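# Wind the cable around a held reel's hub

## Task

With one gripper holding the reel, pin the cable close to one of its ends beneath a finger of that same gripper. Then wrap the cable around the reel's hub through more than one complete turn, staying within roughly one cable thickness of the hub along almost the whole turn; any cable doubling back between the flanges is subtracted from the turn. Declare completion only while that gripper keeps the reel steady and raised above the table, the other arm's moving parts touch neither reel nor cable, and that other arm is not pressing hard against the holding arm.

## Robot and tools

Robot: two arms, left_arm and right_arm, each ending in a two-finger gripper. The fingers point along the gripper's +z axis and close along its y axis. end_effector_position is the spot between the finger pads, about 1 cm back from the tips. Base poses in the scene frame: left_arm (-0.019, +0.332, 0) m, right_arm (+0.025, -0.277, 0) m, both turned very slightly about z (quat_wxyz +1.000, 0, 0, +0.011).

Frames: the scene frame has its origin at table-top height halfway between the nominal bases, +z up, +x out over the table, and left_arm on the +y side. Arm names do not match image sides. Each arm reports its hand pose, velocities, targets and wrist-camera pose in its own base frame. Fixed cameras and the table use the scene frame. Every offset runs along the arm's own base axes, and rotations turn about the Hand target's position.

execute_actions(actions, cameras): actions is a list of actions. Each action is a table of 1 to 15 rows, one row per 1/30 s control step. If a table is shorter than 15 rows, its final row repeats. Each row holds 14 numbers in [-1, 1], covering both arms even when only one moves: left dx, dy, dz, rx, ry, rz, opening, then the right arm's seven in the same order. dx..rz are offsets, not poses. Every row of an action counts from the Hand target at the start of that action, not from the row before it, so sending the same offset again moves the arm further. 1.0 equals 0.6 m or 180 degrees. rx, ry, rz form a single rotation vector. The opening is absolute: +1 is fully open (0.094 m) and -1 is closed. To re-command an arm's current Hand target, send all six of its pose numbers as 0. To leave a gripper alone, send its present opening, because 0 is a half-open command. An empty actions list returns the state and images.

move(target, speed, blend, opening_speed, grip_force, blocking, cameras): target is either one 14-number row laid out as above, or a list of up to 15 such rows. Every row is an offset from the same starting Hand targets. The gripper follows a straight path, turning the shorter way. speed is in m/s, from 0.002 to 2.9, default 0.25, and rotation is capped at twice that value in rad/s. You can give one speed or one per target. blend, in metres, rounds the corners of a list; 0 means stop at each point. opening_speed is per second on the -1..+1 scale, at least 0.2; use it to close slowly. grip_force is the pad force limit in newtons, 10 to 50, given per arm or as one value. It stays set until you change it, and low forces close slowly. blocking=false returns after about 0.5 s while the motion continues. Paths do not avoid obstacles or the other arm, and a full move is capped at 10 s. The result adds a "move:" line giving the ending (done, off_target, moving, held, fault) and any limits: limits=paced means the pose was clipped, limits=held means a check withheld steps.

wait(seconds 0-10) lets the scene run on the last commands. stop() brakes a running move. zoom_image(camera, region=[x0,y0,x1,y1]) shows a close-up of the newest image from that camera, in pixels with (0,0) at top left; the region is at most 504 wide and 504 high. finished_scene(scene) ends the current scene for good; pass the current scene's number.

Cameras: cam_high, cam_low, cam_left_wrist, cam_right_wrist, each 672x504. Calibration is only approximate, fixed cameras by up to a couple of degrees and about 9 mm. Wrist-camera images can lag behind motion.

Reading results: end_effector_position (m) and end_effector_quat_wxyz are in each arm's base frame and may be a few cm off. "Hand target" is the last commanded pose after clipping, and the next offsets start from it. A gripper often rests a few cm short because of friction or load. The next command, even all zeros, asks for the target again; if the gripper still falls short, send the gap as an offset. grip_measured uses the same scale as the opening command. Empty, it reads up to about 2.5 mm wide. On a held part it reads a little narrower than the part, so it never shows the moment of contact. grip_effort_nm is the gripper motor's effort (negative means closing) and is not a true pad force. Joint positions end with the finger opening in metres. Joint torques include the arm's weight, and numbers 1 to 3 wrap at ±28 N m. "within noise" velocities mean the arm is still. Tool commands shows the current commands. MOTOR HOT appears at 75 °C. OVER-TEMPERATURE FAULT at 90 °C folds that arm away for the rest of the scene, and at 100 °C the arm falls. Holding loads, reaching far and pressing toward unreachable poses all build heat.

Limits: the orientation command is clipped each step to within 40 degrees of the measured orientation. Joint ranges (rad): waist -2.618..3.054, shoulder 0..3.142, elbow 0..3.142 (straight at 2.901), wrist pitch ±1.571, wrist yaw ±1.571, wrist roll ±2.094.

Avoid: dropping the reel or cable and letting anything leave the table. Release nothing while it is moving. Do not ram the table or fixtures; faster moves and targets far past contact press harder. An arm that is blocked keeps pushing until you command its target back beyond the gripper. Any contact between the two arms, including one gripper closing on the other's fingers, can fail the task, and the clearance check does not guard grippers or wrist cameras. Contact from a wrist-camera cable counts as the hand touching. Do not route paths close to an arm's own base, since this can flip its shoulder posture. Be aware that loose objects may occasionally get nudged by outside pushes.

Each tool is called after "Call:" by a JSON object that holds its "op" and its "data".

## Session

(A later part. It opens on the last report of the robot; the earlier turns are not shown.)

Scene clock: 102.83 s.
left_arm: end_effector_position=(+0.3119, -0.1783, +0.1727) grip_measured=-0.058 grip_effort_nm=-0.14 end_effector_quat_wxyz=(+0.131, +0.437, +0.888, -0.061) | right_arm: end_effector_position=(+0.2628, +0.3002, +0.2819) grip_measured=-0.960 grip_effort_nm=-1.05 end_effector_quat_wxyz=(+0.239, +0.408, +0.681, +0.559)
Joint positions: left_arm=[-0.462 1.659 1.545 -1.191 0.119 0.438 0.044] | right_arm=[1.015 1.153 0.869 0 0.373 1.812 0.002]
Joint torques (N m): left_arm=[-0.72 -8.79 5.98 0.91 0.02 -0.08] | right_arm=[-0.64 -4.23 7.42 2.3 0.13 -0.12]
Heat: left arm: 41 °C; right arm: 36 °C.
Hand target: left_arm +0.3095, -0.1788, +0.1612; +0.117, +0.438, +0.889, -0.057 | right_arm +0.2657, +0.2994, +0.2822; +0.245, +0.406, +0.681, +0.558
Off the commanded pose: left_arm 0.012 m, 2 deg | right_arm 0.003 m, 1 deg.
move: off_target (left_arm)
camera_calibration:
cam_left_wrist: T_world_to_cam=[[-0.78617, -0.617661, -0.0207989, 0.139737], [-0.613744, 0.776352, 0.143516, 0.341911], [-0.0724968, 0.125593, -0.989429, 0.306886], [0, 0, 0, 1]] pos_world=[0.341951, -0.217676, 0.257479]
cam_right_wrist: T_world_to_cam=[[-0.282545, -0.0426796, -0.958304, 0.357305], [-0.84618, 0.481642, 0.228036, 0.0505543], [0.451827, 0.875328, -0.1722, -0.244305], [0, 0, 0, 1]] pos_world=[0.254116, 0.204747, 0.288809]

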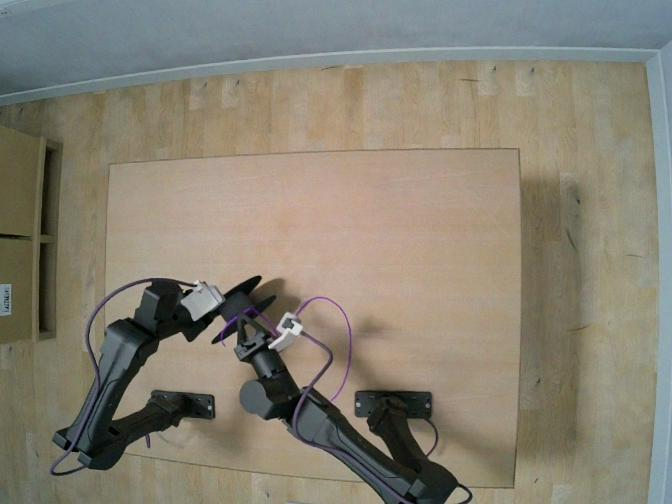

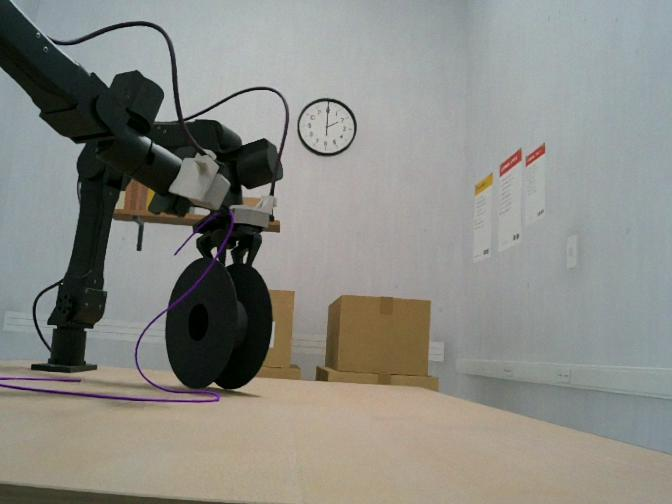

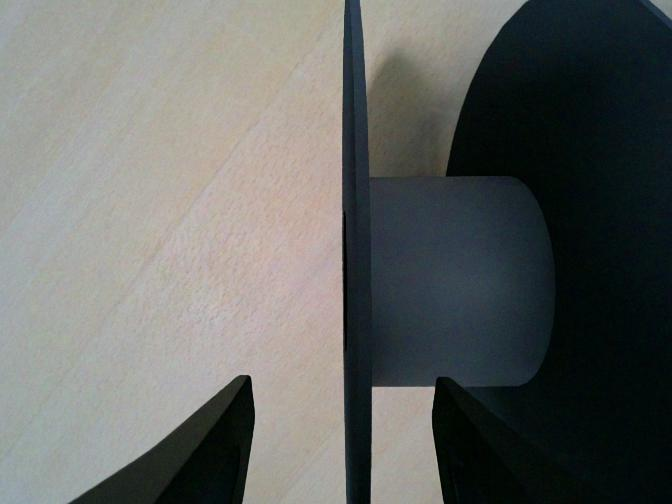

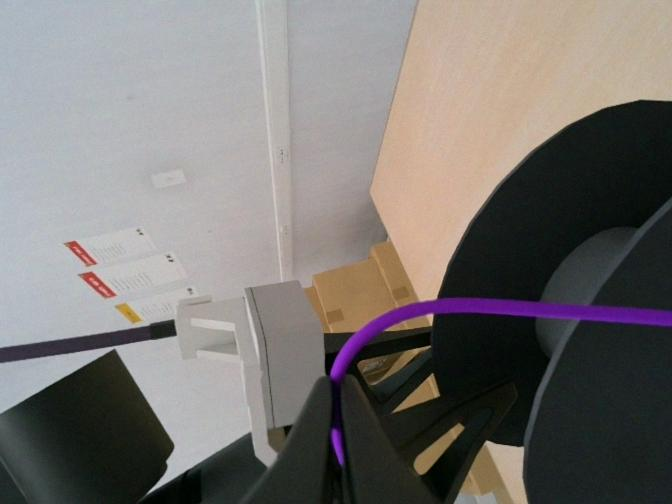

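Call:
{"op": "move", "data": {"target": [0,0,0,0,0,0,-0.06,0.0895,0.071,-0.065,0,0,0,-1], "cameras": ["all"], "speed": 0.06}}

Call:
{"op": "zoom_image", "data": {"camera": "cam_high", "region": [150, 250, 320, 420]}}

Call:
{"op": "zoom_image", "data": {"camera": "cam_low", "region": [50, 130, 300, 400]}}

Scene clock: 106.13 s.
left_arm: end_effector_position=(+0.3119, -0.1782, +0.1727) grip_measured=-0.058 grip_effort_nm=-0.14 end_effector_quat_wxyz=(+0.131, +0.437, +0.888, -0.060) | right_arm: end_effector_position=(+0.3124, +0.3397, +0.2332) grip_measured=-0.960 grip_effort_nm=-1.05 end_effector_quat_wxyz=(+0.238, +0.409, +0.688, +0.551)
Joint positions: left_arm=[-0.462 1.659 1.545 -1.191 0.119 0.438 0.044] | right_arm=[0.941 1.442 0.896 0.247 0.301 1.791 0.002]
Joint torques (N m): left_arm=[-0.75 -8.84 5.98 0.9 0.03 -0.07] | right_arm=[-0.76 -6.37 9.51 2.34 0.1 -0.12]
Heat: left arm: 41 °C; right arm: 36 °C.
Hand target: left_arm +0.3095, -0.1788, +0.1612; +0.117, +0.438, +0.889, -0.057 | right_arm +0.3193, +0.3421, +0.2430; +0.245, +0.406, +0.681, +0.557
Off the commanded pose: left_arm 0.012 m, 2 deg | right_arm 0.012 m, 1 deg.
move: off_target (left_arm, right_arm)
camera_calibration:
cam_left_wrist: T_world_to_cam=[[-0.786107, -0.617728, -0.0211568, 0.139871], [-0.613847, 0.77625, 0.143622, 0.341959], [-0.0722963, 0.125889, -0.989406, 0.306883], [0, 0, 0, 1]] pos_world=[0.342051, -0.217676, 0.257479]
cam_right_wrist: T_world_to_cam=[[-0.294938, -0.0591214, -0.953686, 0.334703], [-0.843951, 0.484139, 0.230988, 0.0823755], [0.44806, 0.872991, -0.192686, -0.303018], [0, 0, 0, 1]] pos_world=[0.304008, 0.244439, 0.241786]

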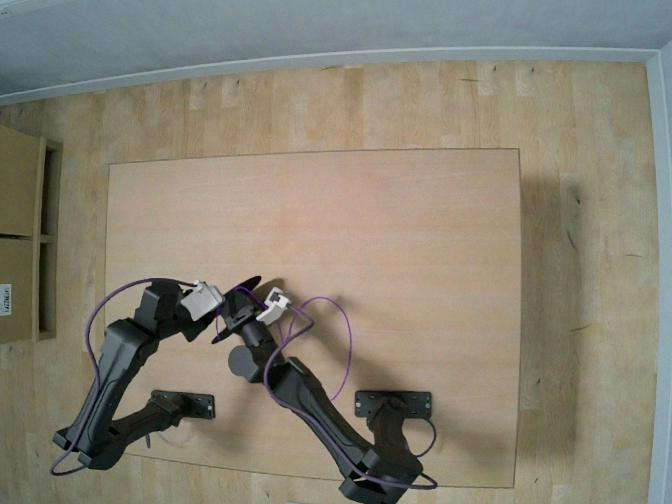

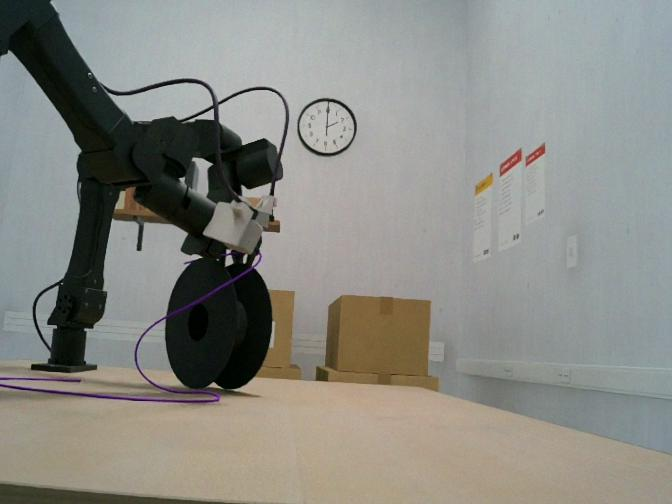

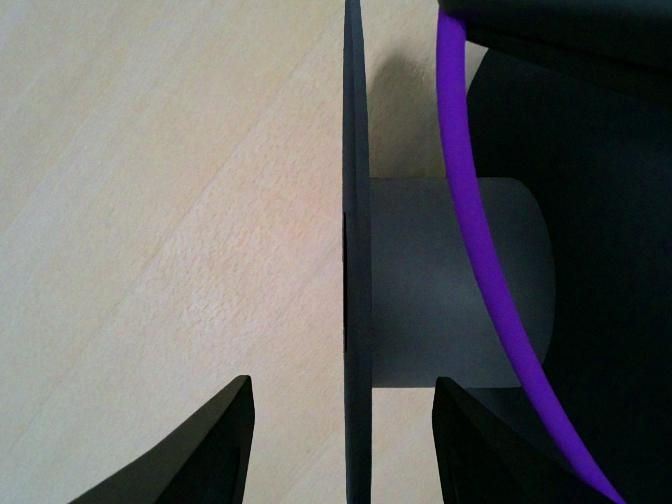

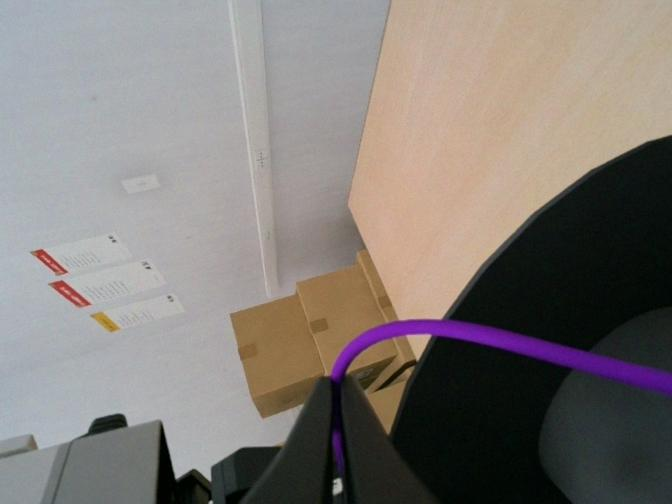

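Scaled by 2.965 from the camera's 672x504 image, which has a finer 960x720 frame.

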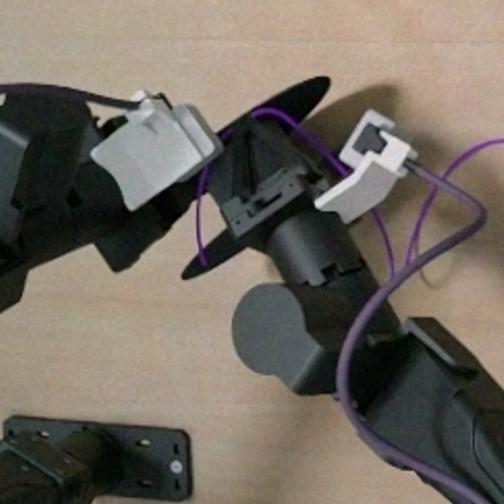

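Scaled by 1.867 from the camera's 672x504 image, which has a finer 960x720 frame.

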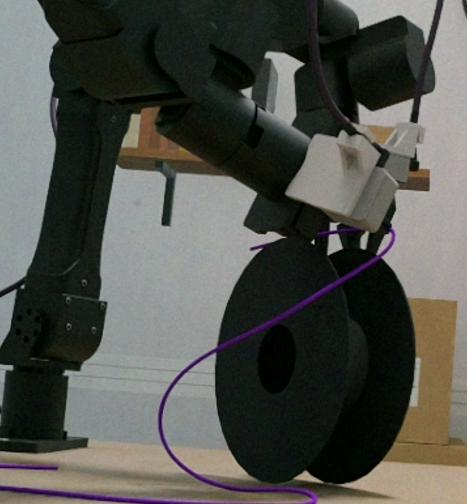

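Call:
{"op": "move", "data": {"target": [[0,0,0,0,0,0,-0.06,-0.05,-0.035,0.08,0,0,0,-1],[0,0,0,0,0,0,-0.06,-0.05,-0.035,0.08,0,0,-0.095,-1]], "cameras": ["all"], "speed": 0.08}}

Call:
{"op": "zoom_image", "data": {"camera": "cam_high", "region": [150, 250, 320, 420]}}

Call:
{"op": "zoom_image", "data": {"camera": "cam_low", "region": [50, 130, 300, 400]}}

Scene clock: 110.90 s.
left_arm: end_effector_position=(+0.3123, -0.1783, +0.1728) grip_measured=-0.058 grip_effort_nm=-0.14 end_effector_quat_wxyz=(+0.132, +0.437, +0.888, -0.060) | right_arm: end_effector_position=(+0.2893, +0.3191, +0.2888) grip_measured=-0.960 grip_effort_nm=-1.05 end_effector_quat_wxyz=(+0.321, +0.501, +0.613, +0.520)
Joint positions: left_arm=[-0.462 1.659 1.545 -1.19 0.118 0.437 0.044] | right_arm=[1.124 1.39 1.074 -0.04 0.757 1.953 0.002]
Joint torques (N m): left_arm=[-0.64 -8.85 5.97 0.89 0.04 -0.06] | right_arm=[0.64 -5.81 9.5 1.76 0.38 0.06]
Heat: left arm: 41 °C; right arm: 36 °C.
Hand target: left_arm +0.3095, -0.1788, +0.1612; +0.117, +0.438, +0.889, -0.057 | right_arm +0.2894, +0.3211, +0.2911; +0.325, +0.503, +0.613, +0.515
Off the commanded pose: left_arm 0.012 m, 2 deg | right_arm 0.003 m, 1 deg.
move: off_target (left_arm)
camera_calibration:
cam_left_wrist: T_world_to_cam=[[-0.785725, -0.618171, -0.02236, 0.14019], [-0.61451, 0.775913, 0.142603, 0.342543], [-0.0708035, 0.125787, -0.989527, 0.306501], [0, 0, 0, 1]] pos_world=[0.342348, -0.217676, 0.257578]
cam_right_wrist: T_world_to_cam=[[-0.274682, 0.0403391, -0.960689, 0.344122], [-0.673198, 0.705321, 0.222098, -0.0574442], [0.686553, 0.70774, -0.166582, -0.287736], [0, 0, 0, 1]] pos_world=[0.253399, 0.230277, 0.29542]

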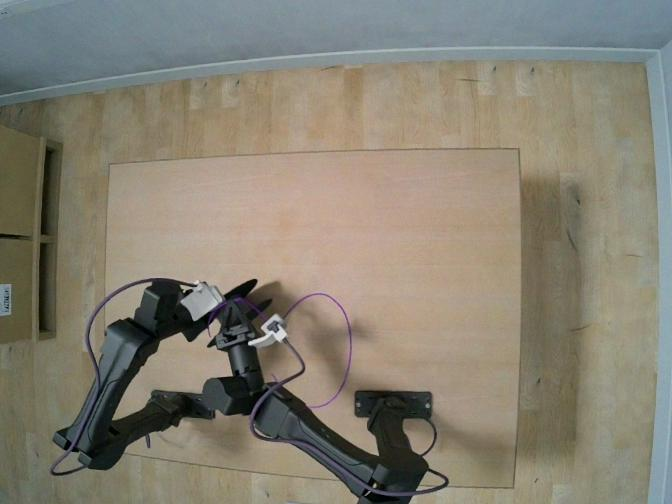

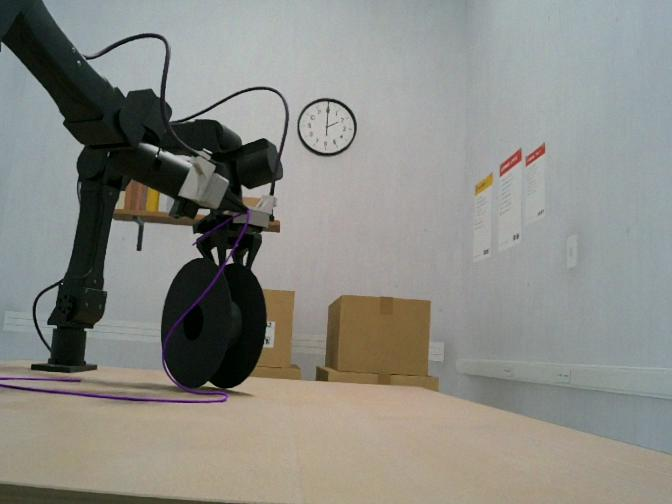

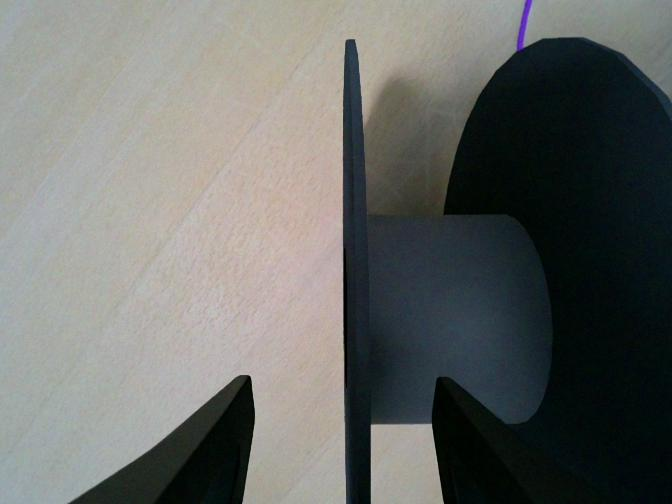

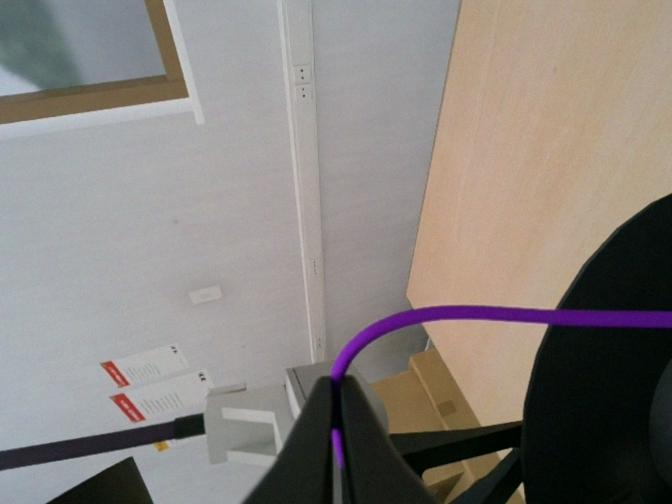

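Scaled by 2.965 from the camera's 672x504 image, which has a finer 960x720 frame.

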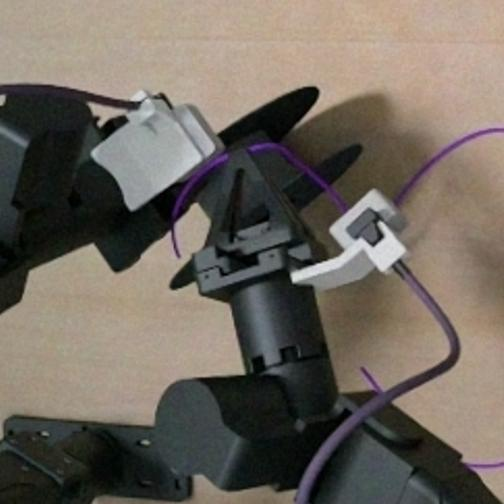

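Scaled by 1.867 from the camera's 672x504 image, which has a finer 960x720 frame.

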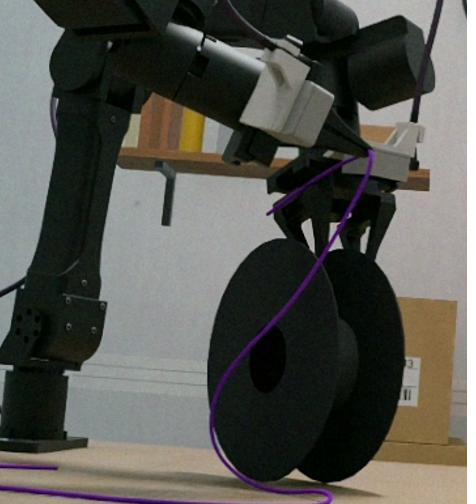

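Call:
{"op": "move", "data": {"target": [[-0.0203,-0.0145,0,0,0,0,-0.06,0.089,-0.027,0.025,0,0,0,-1],[-0.0203,-0.0145,0,0,0,0,-0.06,0.089,-0.027,-0.082,0,0,0,-1]], "cameras": ["all"], "speed": 0.08}}

Call:
{"op": "zoom_image", "data": {"camera": "cam_high", "region": [150, 250, 320, 420]}}

Call:
{"op": "zoom_image", "data": {"camera": "cam_low", "region": [50, 130, 300, 400]}}

Scene clock: 116.47 s.
left_arm: end_effector_position=(+0.3021, -0.1887, +0.1648) grip_measured=-0.058 grip_effort_nm=-0.14 end_effector_quat_wxyz=(+0.121, +0.438, +0.889, -0.061) | right_arm: end_effector_position=(+0.3407, +0.3072, +0.2507) grip_measured=-0.960 grip_effort_nm=-1.04 end_effector_quat_wxyz=(+0.318, +0.504, +0.608, +0.525)
Joint positions: left_arm=[-0.506 1.659 1.518 -1.18 0.109 0.396 0.044] | right_arm=[0.955 1.475 0.972 0.2 0.6 1.892 0.002]
Joint torques (N m): left_arm=[-0.64 -11.14 5.72 0.84 0.02 -0.08] | right_arm=[-0.43 -6.8 6.08 2.2 0.21 -0.11]
Heat: left arm: 41 °C; right arm: 36 °C.
Hand target: left_arm +0.2974, -0.1874, +0.1612; +0.117, +0.438, +0.890, -0.057 | right_arm +0.3427, +0.3049, +0.2417; +0.325, +0.503, +0.614, +0.515
Off the commanded pose: left_arm 0.006 m, 1 deg | right_arm 0.009 m, 2 deg.
move: done
camera_calibration:
cam_left_wrist: T_world_to_cam=[[-0.786967, -0.616893, -0.0112346, 0.124269], [-0.610268, 0.775576, 0.161413, 0.341078], [-0.0908611, 0.133883, -0.986823, 0.306376], [0, 0, 0, 1]] pos_world=[0.333782, -0.22889, 0.248681]
cam_right_wrist: T_world_to_cam=[[-0.271992, 0.0566444, -0.960631, 0.316109], [-0.671164, 0.704215, 0.231557, -0.00863282], [0.689608, 0.707723, -0.153523, -0.32528], [0, 0, 0, 1]] pos_world=[0.304501, 0.218382, 0.255725]

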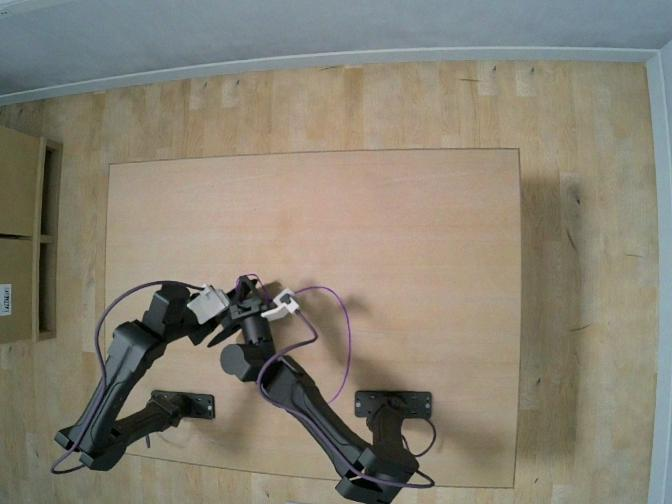

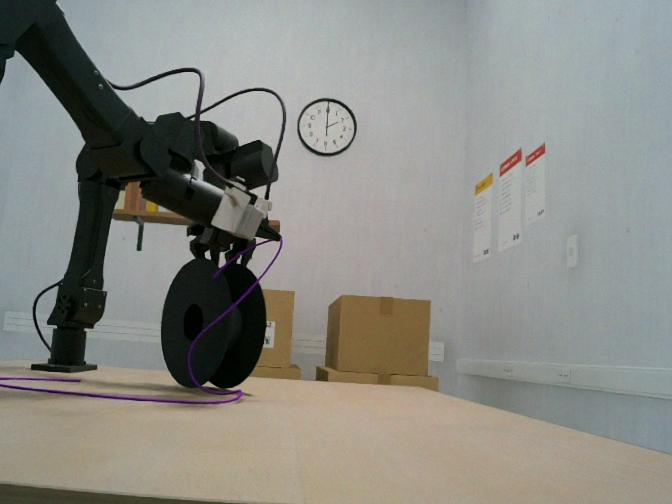

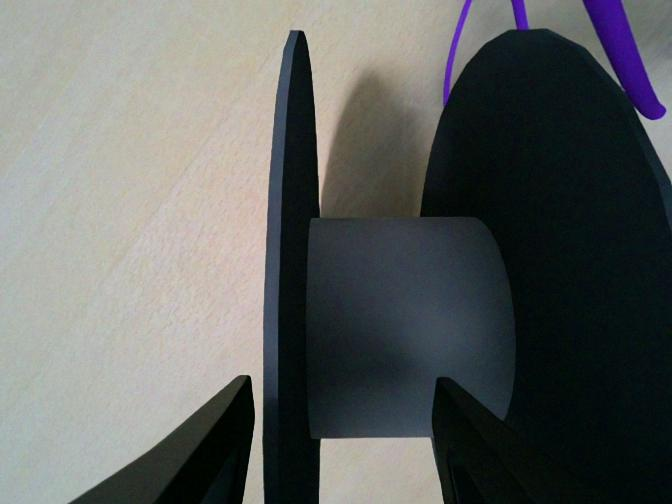

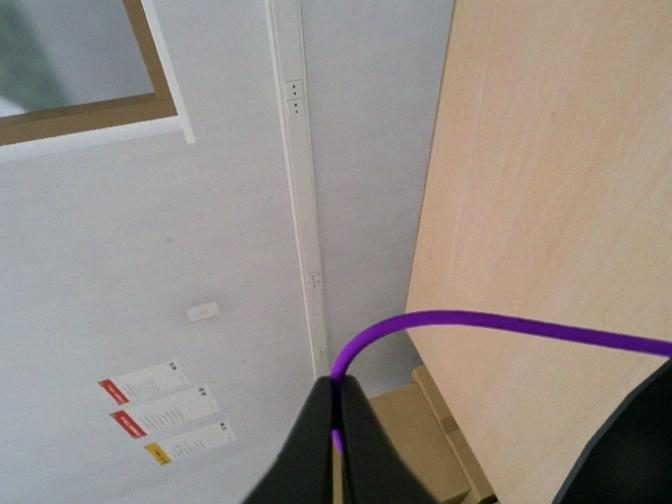

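Scaled by 2.965 from the camera's 672x504 image, which has a finer 960x720 frame.

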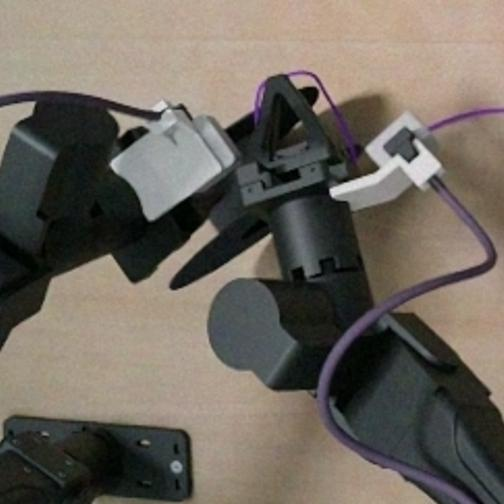

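Scaled by 1.867 from the camera's 672x504 image, which has a finer 960x720 frame.

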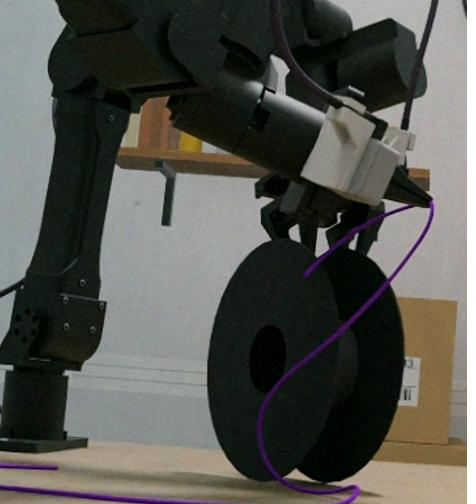

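Call:
{"op": "move", "data": {"target": [[0,0,0,0,0,0,-0.06,0.097,-0.135,0.15,0,0,0,-1],[0,0,0,0,0,0,-0.06,-0.058,-0.308,-0.05,-0.4333,0.1731,0.4644,-1]], "cameras": ["all"], "speed": 0.2}}

Scene clock: 128.67 s.
left_arm: end_effector_position=(+0.3021, -0.1887, +0.1648) grip_measured=-0.058 grip_effort_nm=-0.14 end_effector_quat_wxyz=(+0.121, +0.438, +0.889, -0.061) | right_arm: end_effector_position=(+0.3138, +0.1206, +0.2126) grip_measured=-0.960 grip_effort_nm=-1.04 end_effector_quat_wxyz=(+0.050, -0.175, +0.983, +0.012)
Joint positions: left_arm=[-0.506 1.659 1.518 -1.18 0.109 0.396 0.044] | right_arm=[0.361 1.772 1.874 -1.569 -0.006 0.01 0.002]
Joint torques (N m): left_arm=[-0.72 -11.23 5.75 0.84 0.01 -0.09] | right_arm=[0.62 -9.91 4.89 0.26 0.05 -0.09]
Heat: left arm: 41 °C; right arm: 36 °C.
Hand target: left_arm +0.2974, -0.1874, +0.1612; +0.117, +0.438, +0.890, -0.057 | right_arm +0.3080, +0.1201, +0.2118; +0.000, -0.182, +0.983, +0.000
Off the commanded pose: left_arm 0.006 m, 1 deg | right_arm 0.006 m, 6 deg.
joint sent to its limit (right arm) — joint 4 (wrist pitch), lower limit. The joint targets are off in orientation, not in position.
move: off_target (right_arm)
camera_calibration:
cam_left_wrist: T_world_to_cam=[[-0.786967, -0.616893, -0.0112346, 0.124269], [-0.610268, 0.775576, 0.161413, 0.341078], [-0.0908611, 0.133883, -0.986823, 0.306376], [0, 0, 0, 1]] pos_world=[0.333782, -0.22889, 0.248681]
cam_right_wrist: T_world_to_cam=[[0.348451, -0.937253, -0.0117978, 0.00630361], [-0.875472, -0.329927, 0.353124, 0.276478], [-0.334859, -0.112718, -0.935502, 0.406139], [0, 0, 0, 1]] pos_world=[0.375852, 0.142905, 0.282387]

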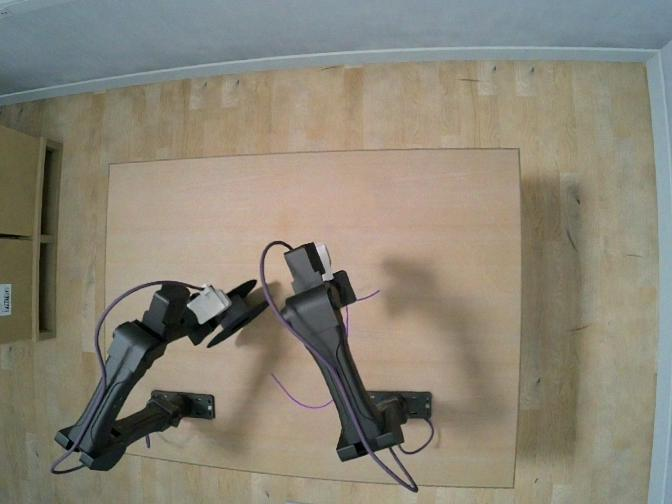

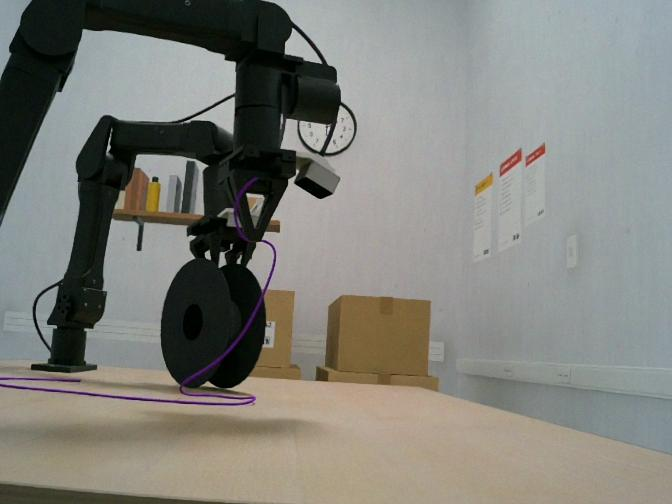

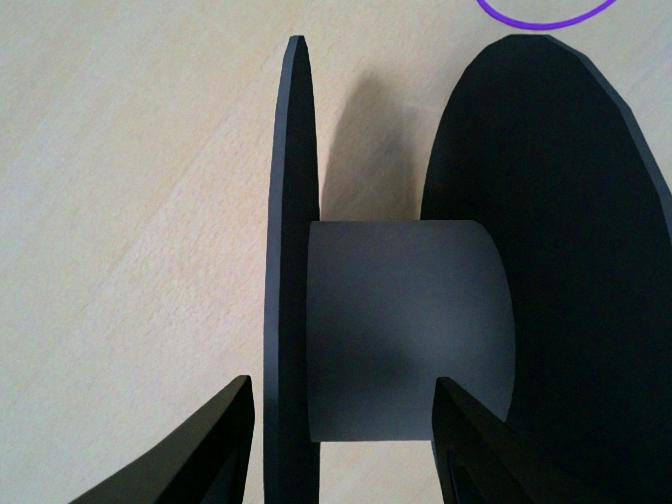

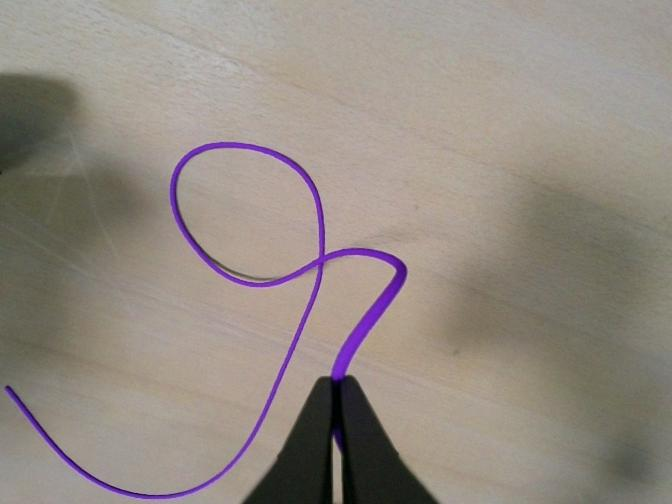

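Call:
{"op": "move", "data": {"target": [[0,0,0,0,0,0,-0.06,0.04,-0.28,0,0,0,0,-1],[0,0,0,0,0,0,-0.06,0.04,-0.28,-0.315,0,0,0,-1]], "cameras": ["all"], "speed": 0.15}}

Scene clock: 132.97 s.
left_arm: end_effector_position=(+0.3021, -0.1887, +0.1648) grip_measured=-0.058 grip_effort_nm=-0.14 end_effector_quat_wxyz=(+0.121, +0.438, +0.889, -0.061) | right_arm: end_effector_position=(+0.3316, -0.0482, +0.0285) grip_measured=-0.960 grip_effort_nm=-1.05 end_effector_quat_wxyz=(+0.002, -0.178, +0.984, -0.001)
Joint positions: left_arm=[-0.506 1.659 1.518 -1.18 0.109 0.396 0.044] | right_arm=[-0.147 1.874 1.263 -0.954 0 -0.506 0.002]
Joint torques (N m): left_arm=[-0.64 -11.18 5.79 0.83 0.02 -0.08] | right_arm=[0.05 -9.02 4.94 0.33 0 -0.07]
Heat: left arm: 40 °C; right arm: 36 °C.
Hand target: left_arm +0.2974, -0.1874, +0.1612; +0.117, +0.438, +0.890, -0.057 | right_arm +0.3319, -0.0480, +0.0228; +0.000, -0.182, +0.983, +0.000
Off the commanded pose: left_arm 0.006 m, 1 deg | right_arm 0.006 m, 1 deg.
move: done
camera_calibration:
cam_left_wrist: T_world_to_cam=[[-0.786967, -0.616893, -0.0112346, 0.124269], [-0.610268, 0.775576, 0.161413, 0.341078], [-0.0908611, 0.133883, -0.986823, 0.306376], [0, 0, 0, 1]] pos_world=[0.333782, -0.22889, 0.248681]
cam_right_wrist: T_world_to_cam=[[0.354169, -0.935178, -0.00263686, -0.162407], [-0.837526, -0.318439, 0.444013, 0.28672], [-0.416071, -0.155047, -0.896017, 0.244615], [0, 0, 0, 1]] pos_world=[0.399432, -0.0226496, 0.0914438]

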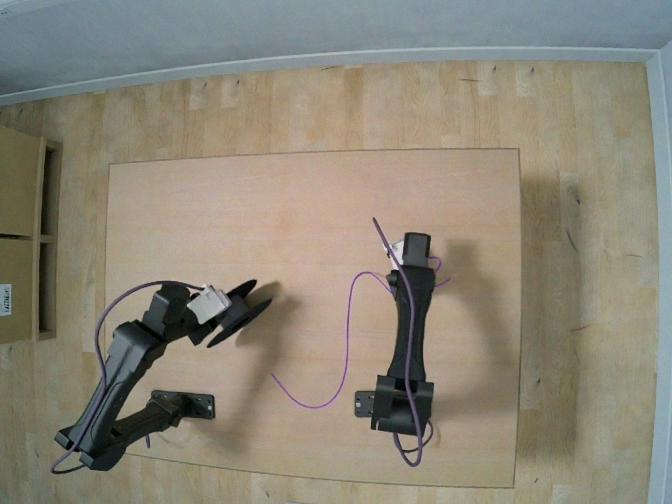

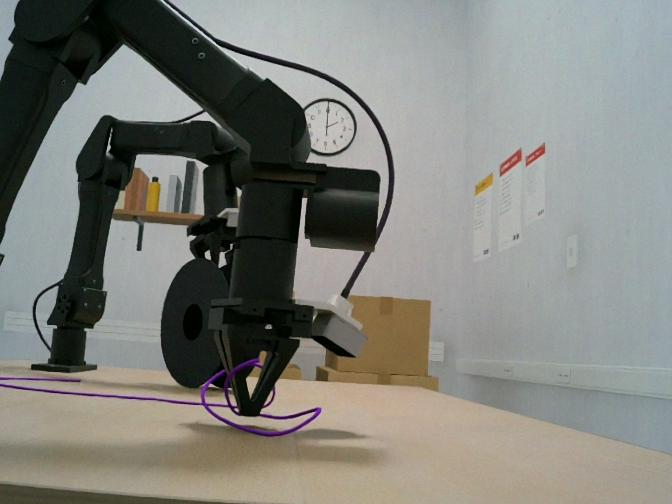

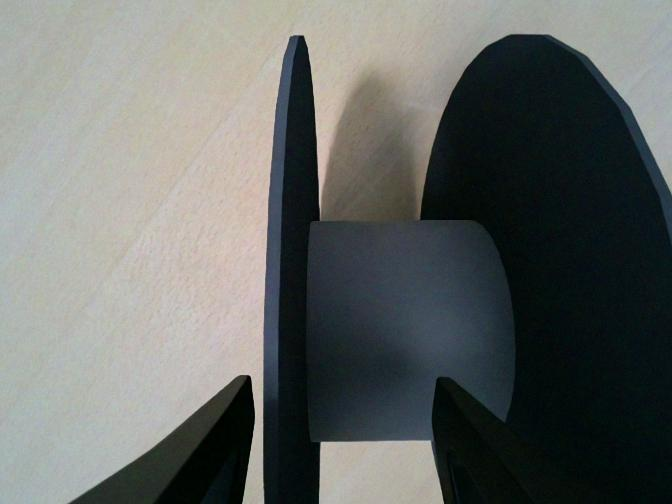

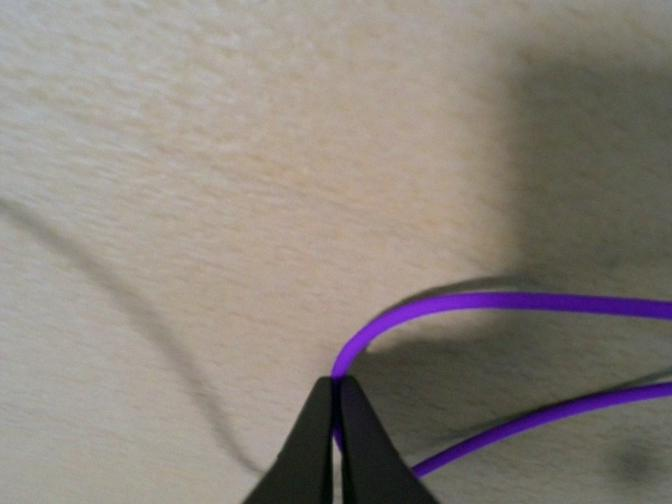

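Call:
{"op": "move", "data": {"target": [[0,0,0,0,0,0,-0.06,0,0,-0.01,0,0,0,-0.3],[0,0,0,0,0,0,-0.06,0,0,0.3,0,0,0,-0.3]], "cameras": ["all"], "speed": 0.1, "opening_speed": 0.3}}

Scene clock: 138.20 s.
left_arm: end_effector_position=(+0.3021, -0.1887, +0.1648) grip_measured=-0.058 grip_effort_nm=-0.14 end_effector_quat_wxyz=(+0.121, +0.438, +0.889, -0.061) | right_arm: end_effector_position=(+0.3338, -0.0485, +0.1873) grip_measured=-0.302 grip_effort_nm=0.11 end_effector_quat_wxyz=(+0.010, -0.178, +0.984, -0.003)
Joint positions: left_arm=[-0.506 1.659 1.518 -1.18 0.109 0.396 0.044] | right_arm=[-0.147 1.832 1.85 -1.567 0 -0.506 0.033]
Joint torques (N m): left_arm=[-0.7 -11.19 5.81 0.84 0.02 -0.09] | right_arm=[0.01 -12.82 7.62 0.06 -0.01 -0.08]
Heat: left arm: 40 °C; right arm: 35 °C.
Hand target: left_arm +0.2974, -0.1874, +0.1612; +0.117, +0.438, +0.890, -0.057 | right_arm +0.3319, -0.0479, +0.2028; +0.000, -0.182, +0.983, +0.000
Off the commanded pose: left_arm 0.006 m, 1 deg | right_arm 0.016 m, 1 deg.
joint sent to its limit (right arm) — joint 4 (wrist pitch), lower limit. The joint targets are off in orientation, not in position.
move: off_target (right_arm)
camera_calibration:
cam_left_wrist: T_world_to_cam=[[-0.786967, -0.616893, -0.0112346, 0.124269], [-0.610268, 0.775576, 0.161413, 0.341078], [-0.0908611, 0.133883, -0.986823, 0.306376], [0, 0, 0, 1]] pos_world=[0.333782, -0.22889, 0.248681]
cam_right_wrist: T_world_to_cam=[[0.354164, -0.935168, 0.00525014, -0.164495], [-0.844467, -0.317392, 0.431436, 0.222675], [-0.401799, -0.157233, -0.902128, 0.384156], [0, 0, 0, 1]] pos_world=[0.400654, -0.0227529, 0.251351]

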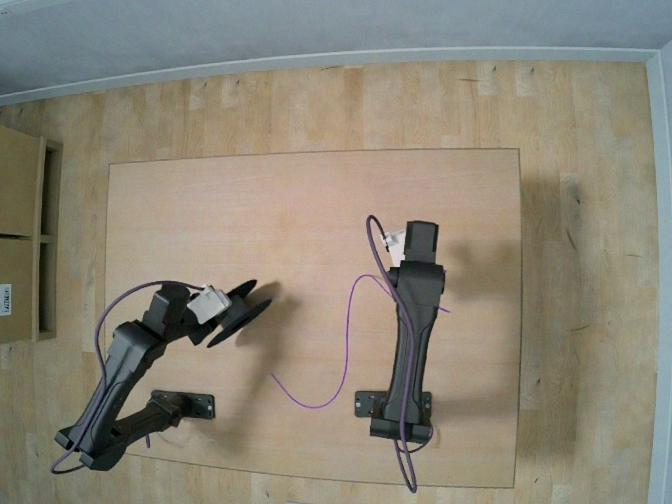

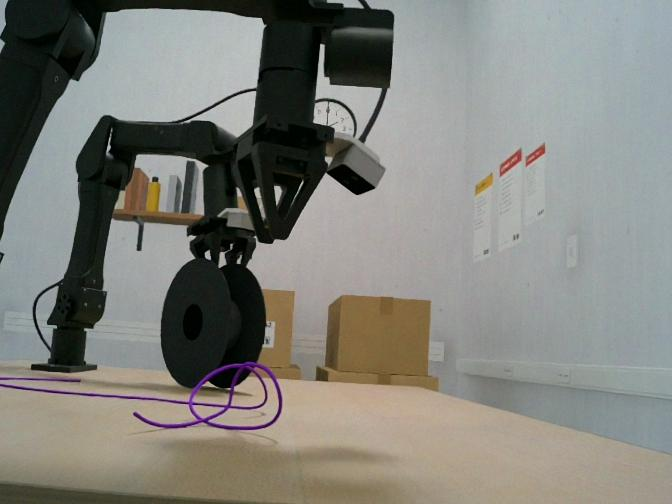

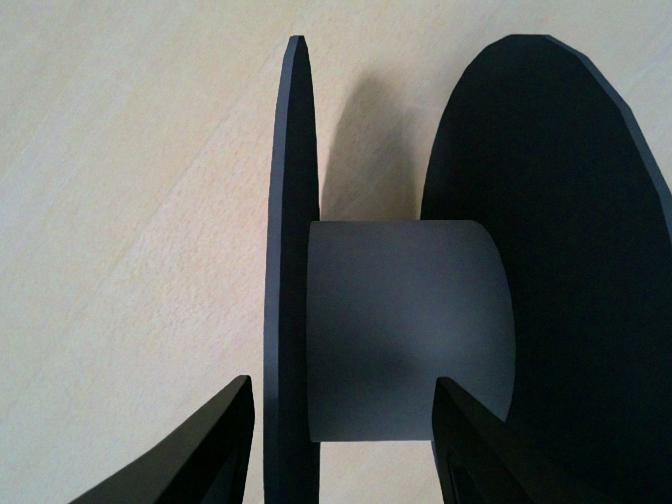

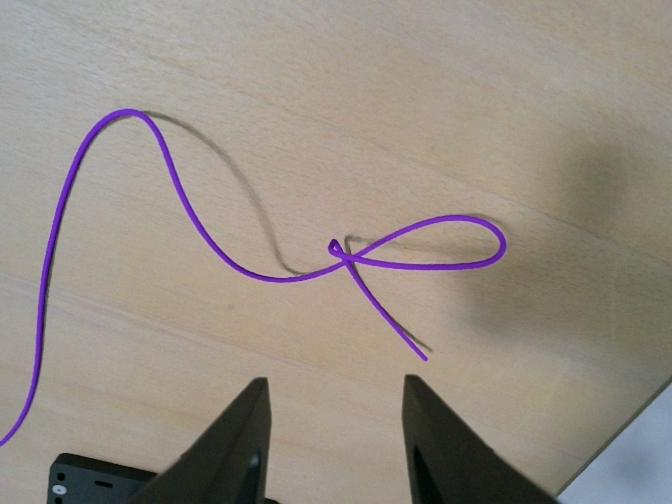

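Call:
{"op": "move", "data": {"target": [0,0,0,0,0,0,-0.06,-0.156,-0.162,-0.235,0,0,0.1944,-0.3], "cameras": ["cam_high","cam_low","cam_right_wrist"], "speed": 0.15}}

Scene clock: 143.27 s.
left_arm: end_effector_position=(+0.3021, -0.1887, +0.1648) grip_measured=-0.058 grip_effort_nm=-0.14 end_effector_quat_wxyz=(+0.121, +0.438, +0.889, -0.061) | right_arm: end_effector_position=(+0.2389, -0.1451, +0.0584) grip_measured=-0.302 grip_effort_nm=0.11 end_effector_quat_wxyz=(-0.009, -0.468, +0.884, +0.007)
Joint positions: left_arm=[-0.506 1.659 1.518 -1.18 0.109 0.396 0.044] | right_arm=[-0.544 1.659 1.127 -1.059 0.008 -1.518 0.033]
Joint torques (N m): left_arm=[-0.69 -11.21 5.75 0.82 0.01 -0.08] | right_arm=[-0.62 -10.28 4.67 0.22 -0.08 -0.11]
Heat: left arm: 40 °C; right arm: 35 °C.
Hand target: left_arm +0.2974, -0.1874, +0.1612; +0.117, +0.438, +0.890, -0.057 | right_arm +0.2384, -0.1452, +0.0618; +0.000, -0.470, +0.883, +0.000
Off the commanded pose: left_arm 0.006 m, 1 deg | right_arm 0.003 m, 1 deg.
move: done
camera_calibration:
cam_right_wrist: T_world_to_cam=[[0.828692, -0.559135, -0.0252584, -0.277603], [-0.488174, -0.744121, 0.456037, 0.0191032], [-0.273782, -0.365584, -0.889602, 0.152943], [0, 0, 0, 1]] pos_world=[0.281246, -0.0850891, 0.120335]
Images, in order (width x height): cam_high 672x504, cam_low 672x504, cam_right_wrist 672x504.

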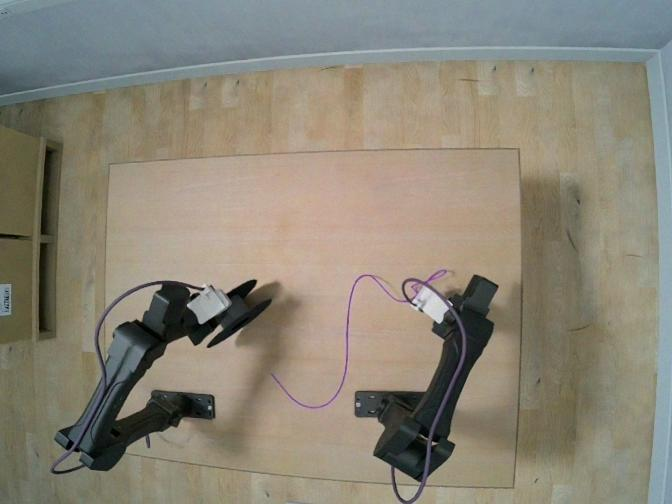

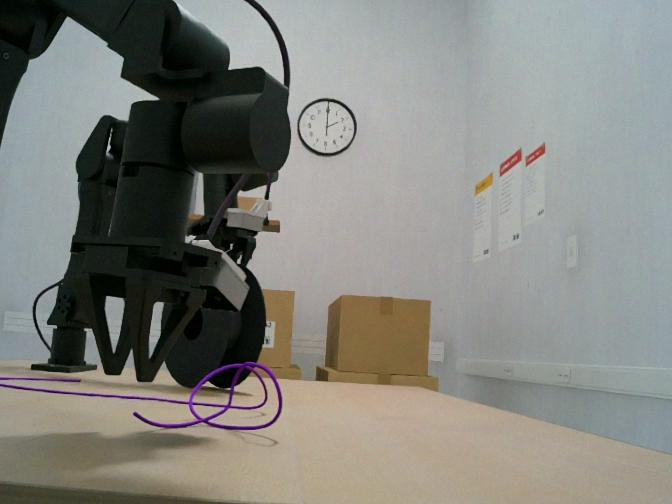

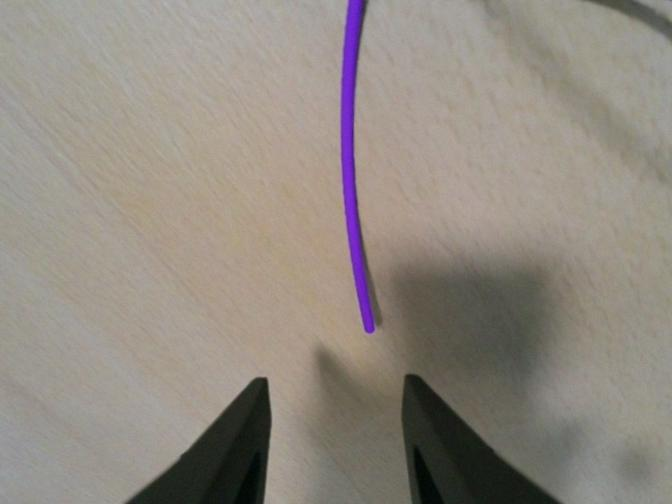

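Call:
{"op": "move", "data": {"target": [[0,0,0,0,0,0,-0.06,0.014,-0.0025,-0.088,0,0,0,-0.3],[0,0,0,0,0,0,-0.06,0.014,-0.0025,-0.088,0,0,0,-1]], "cameras": ["cam_low","cam_right_wrist"], "speed": 0.1}}

Scene clock: 146.10 s.
left_arm: end_effector_position=(+0.3021, -0.1887, +0.1648) grip_measured=-0.058 grip_effort_nm=-0.14 end_effector_quat_wxyz=(+0.121, +0.438, +0.889, -0.061) | right_arm: end_effector_position=(+0.2479, -0.1505, +0.0190) grip_measured=-0.959 grip_effort_nm=-1.04 end_effector_quat_wxyz=(+0.002, -0.468, +0.884, -0.011)
Joint positions: left_arm=[-0.506 1.659 1.518 -1.18 0.109 0.396 0.044] | right_arm=[-0.544 1.716 1.024 -0.858 0.008 -1.518 0.002]
Joint torques (N m): left_arm=[-0.72 -11.22 5.78 0.84 0.02 -0.08] | right_arm=[0.32 -6.23 4.18 0.43 -0.08 0.02]
Heat: left arm: 40 °C; right arm: 35 °C.
Hand target: left_arm +0.2974, -0.1874, +0.1612; +0.117, +0.438, +0.890, -0.057 | right_arm +0.2468, -0.1467, +0.0091; +0.000, -0.470, +0.883, +0.000
Off the commanded pose: left_arm 0.006 m, 1 deg | right_arm 0.011 m, 1 deg.
move: off_target (right_arm); target 2's new opening was sent with right_arm's hand 0.011 m and 1 deg from that target
camera_calibration:
cam_right_wrist: T_world_to_cam=[[0.829087, -0.558916, 0.0151116, -0.289862], [-0.503624, -0.734782, 0.454376, 0.0426151], [-0.242854, -0.384328, -0.890682, 0.107924], [0, 0, 0, 1]] pos_world=[0.287993, -0.0892174, 0.0811432]
Images, in order (width x height): cam_low 672x504, cam_right_wrist 672x504.

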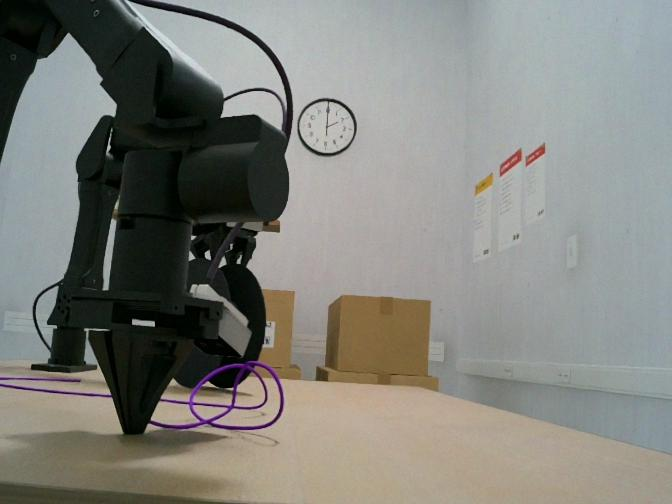

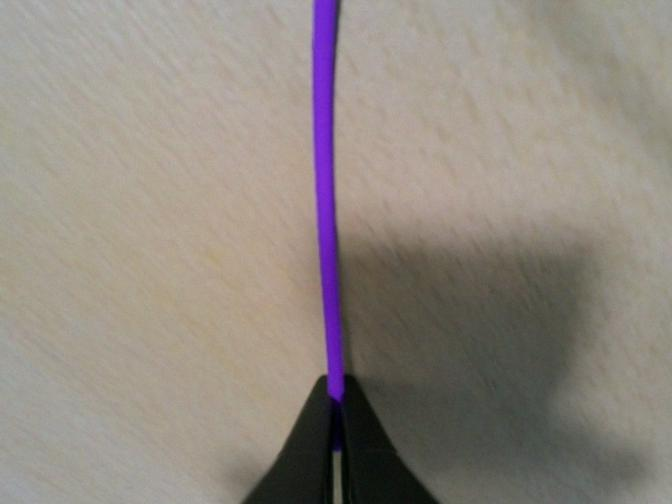

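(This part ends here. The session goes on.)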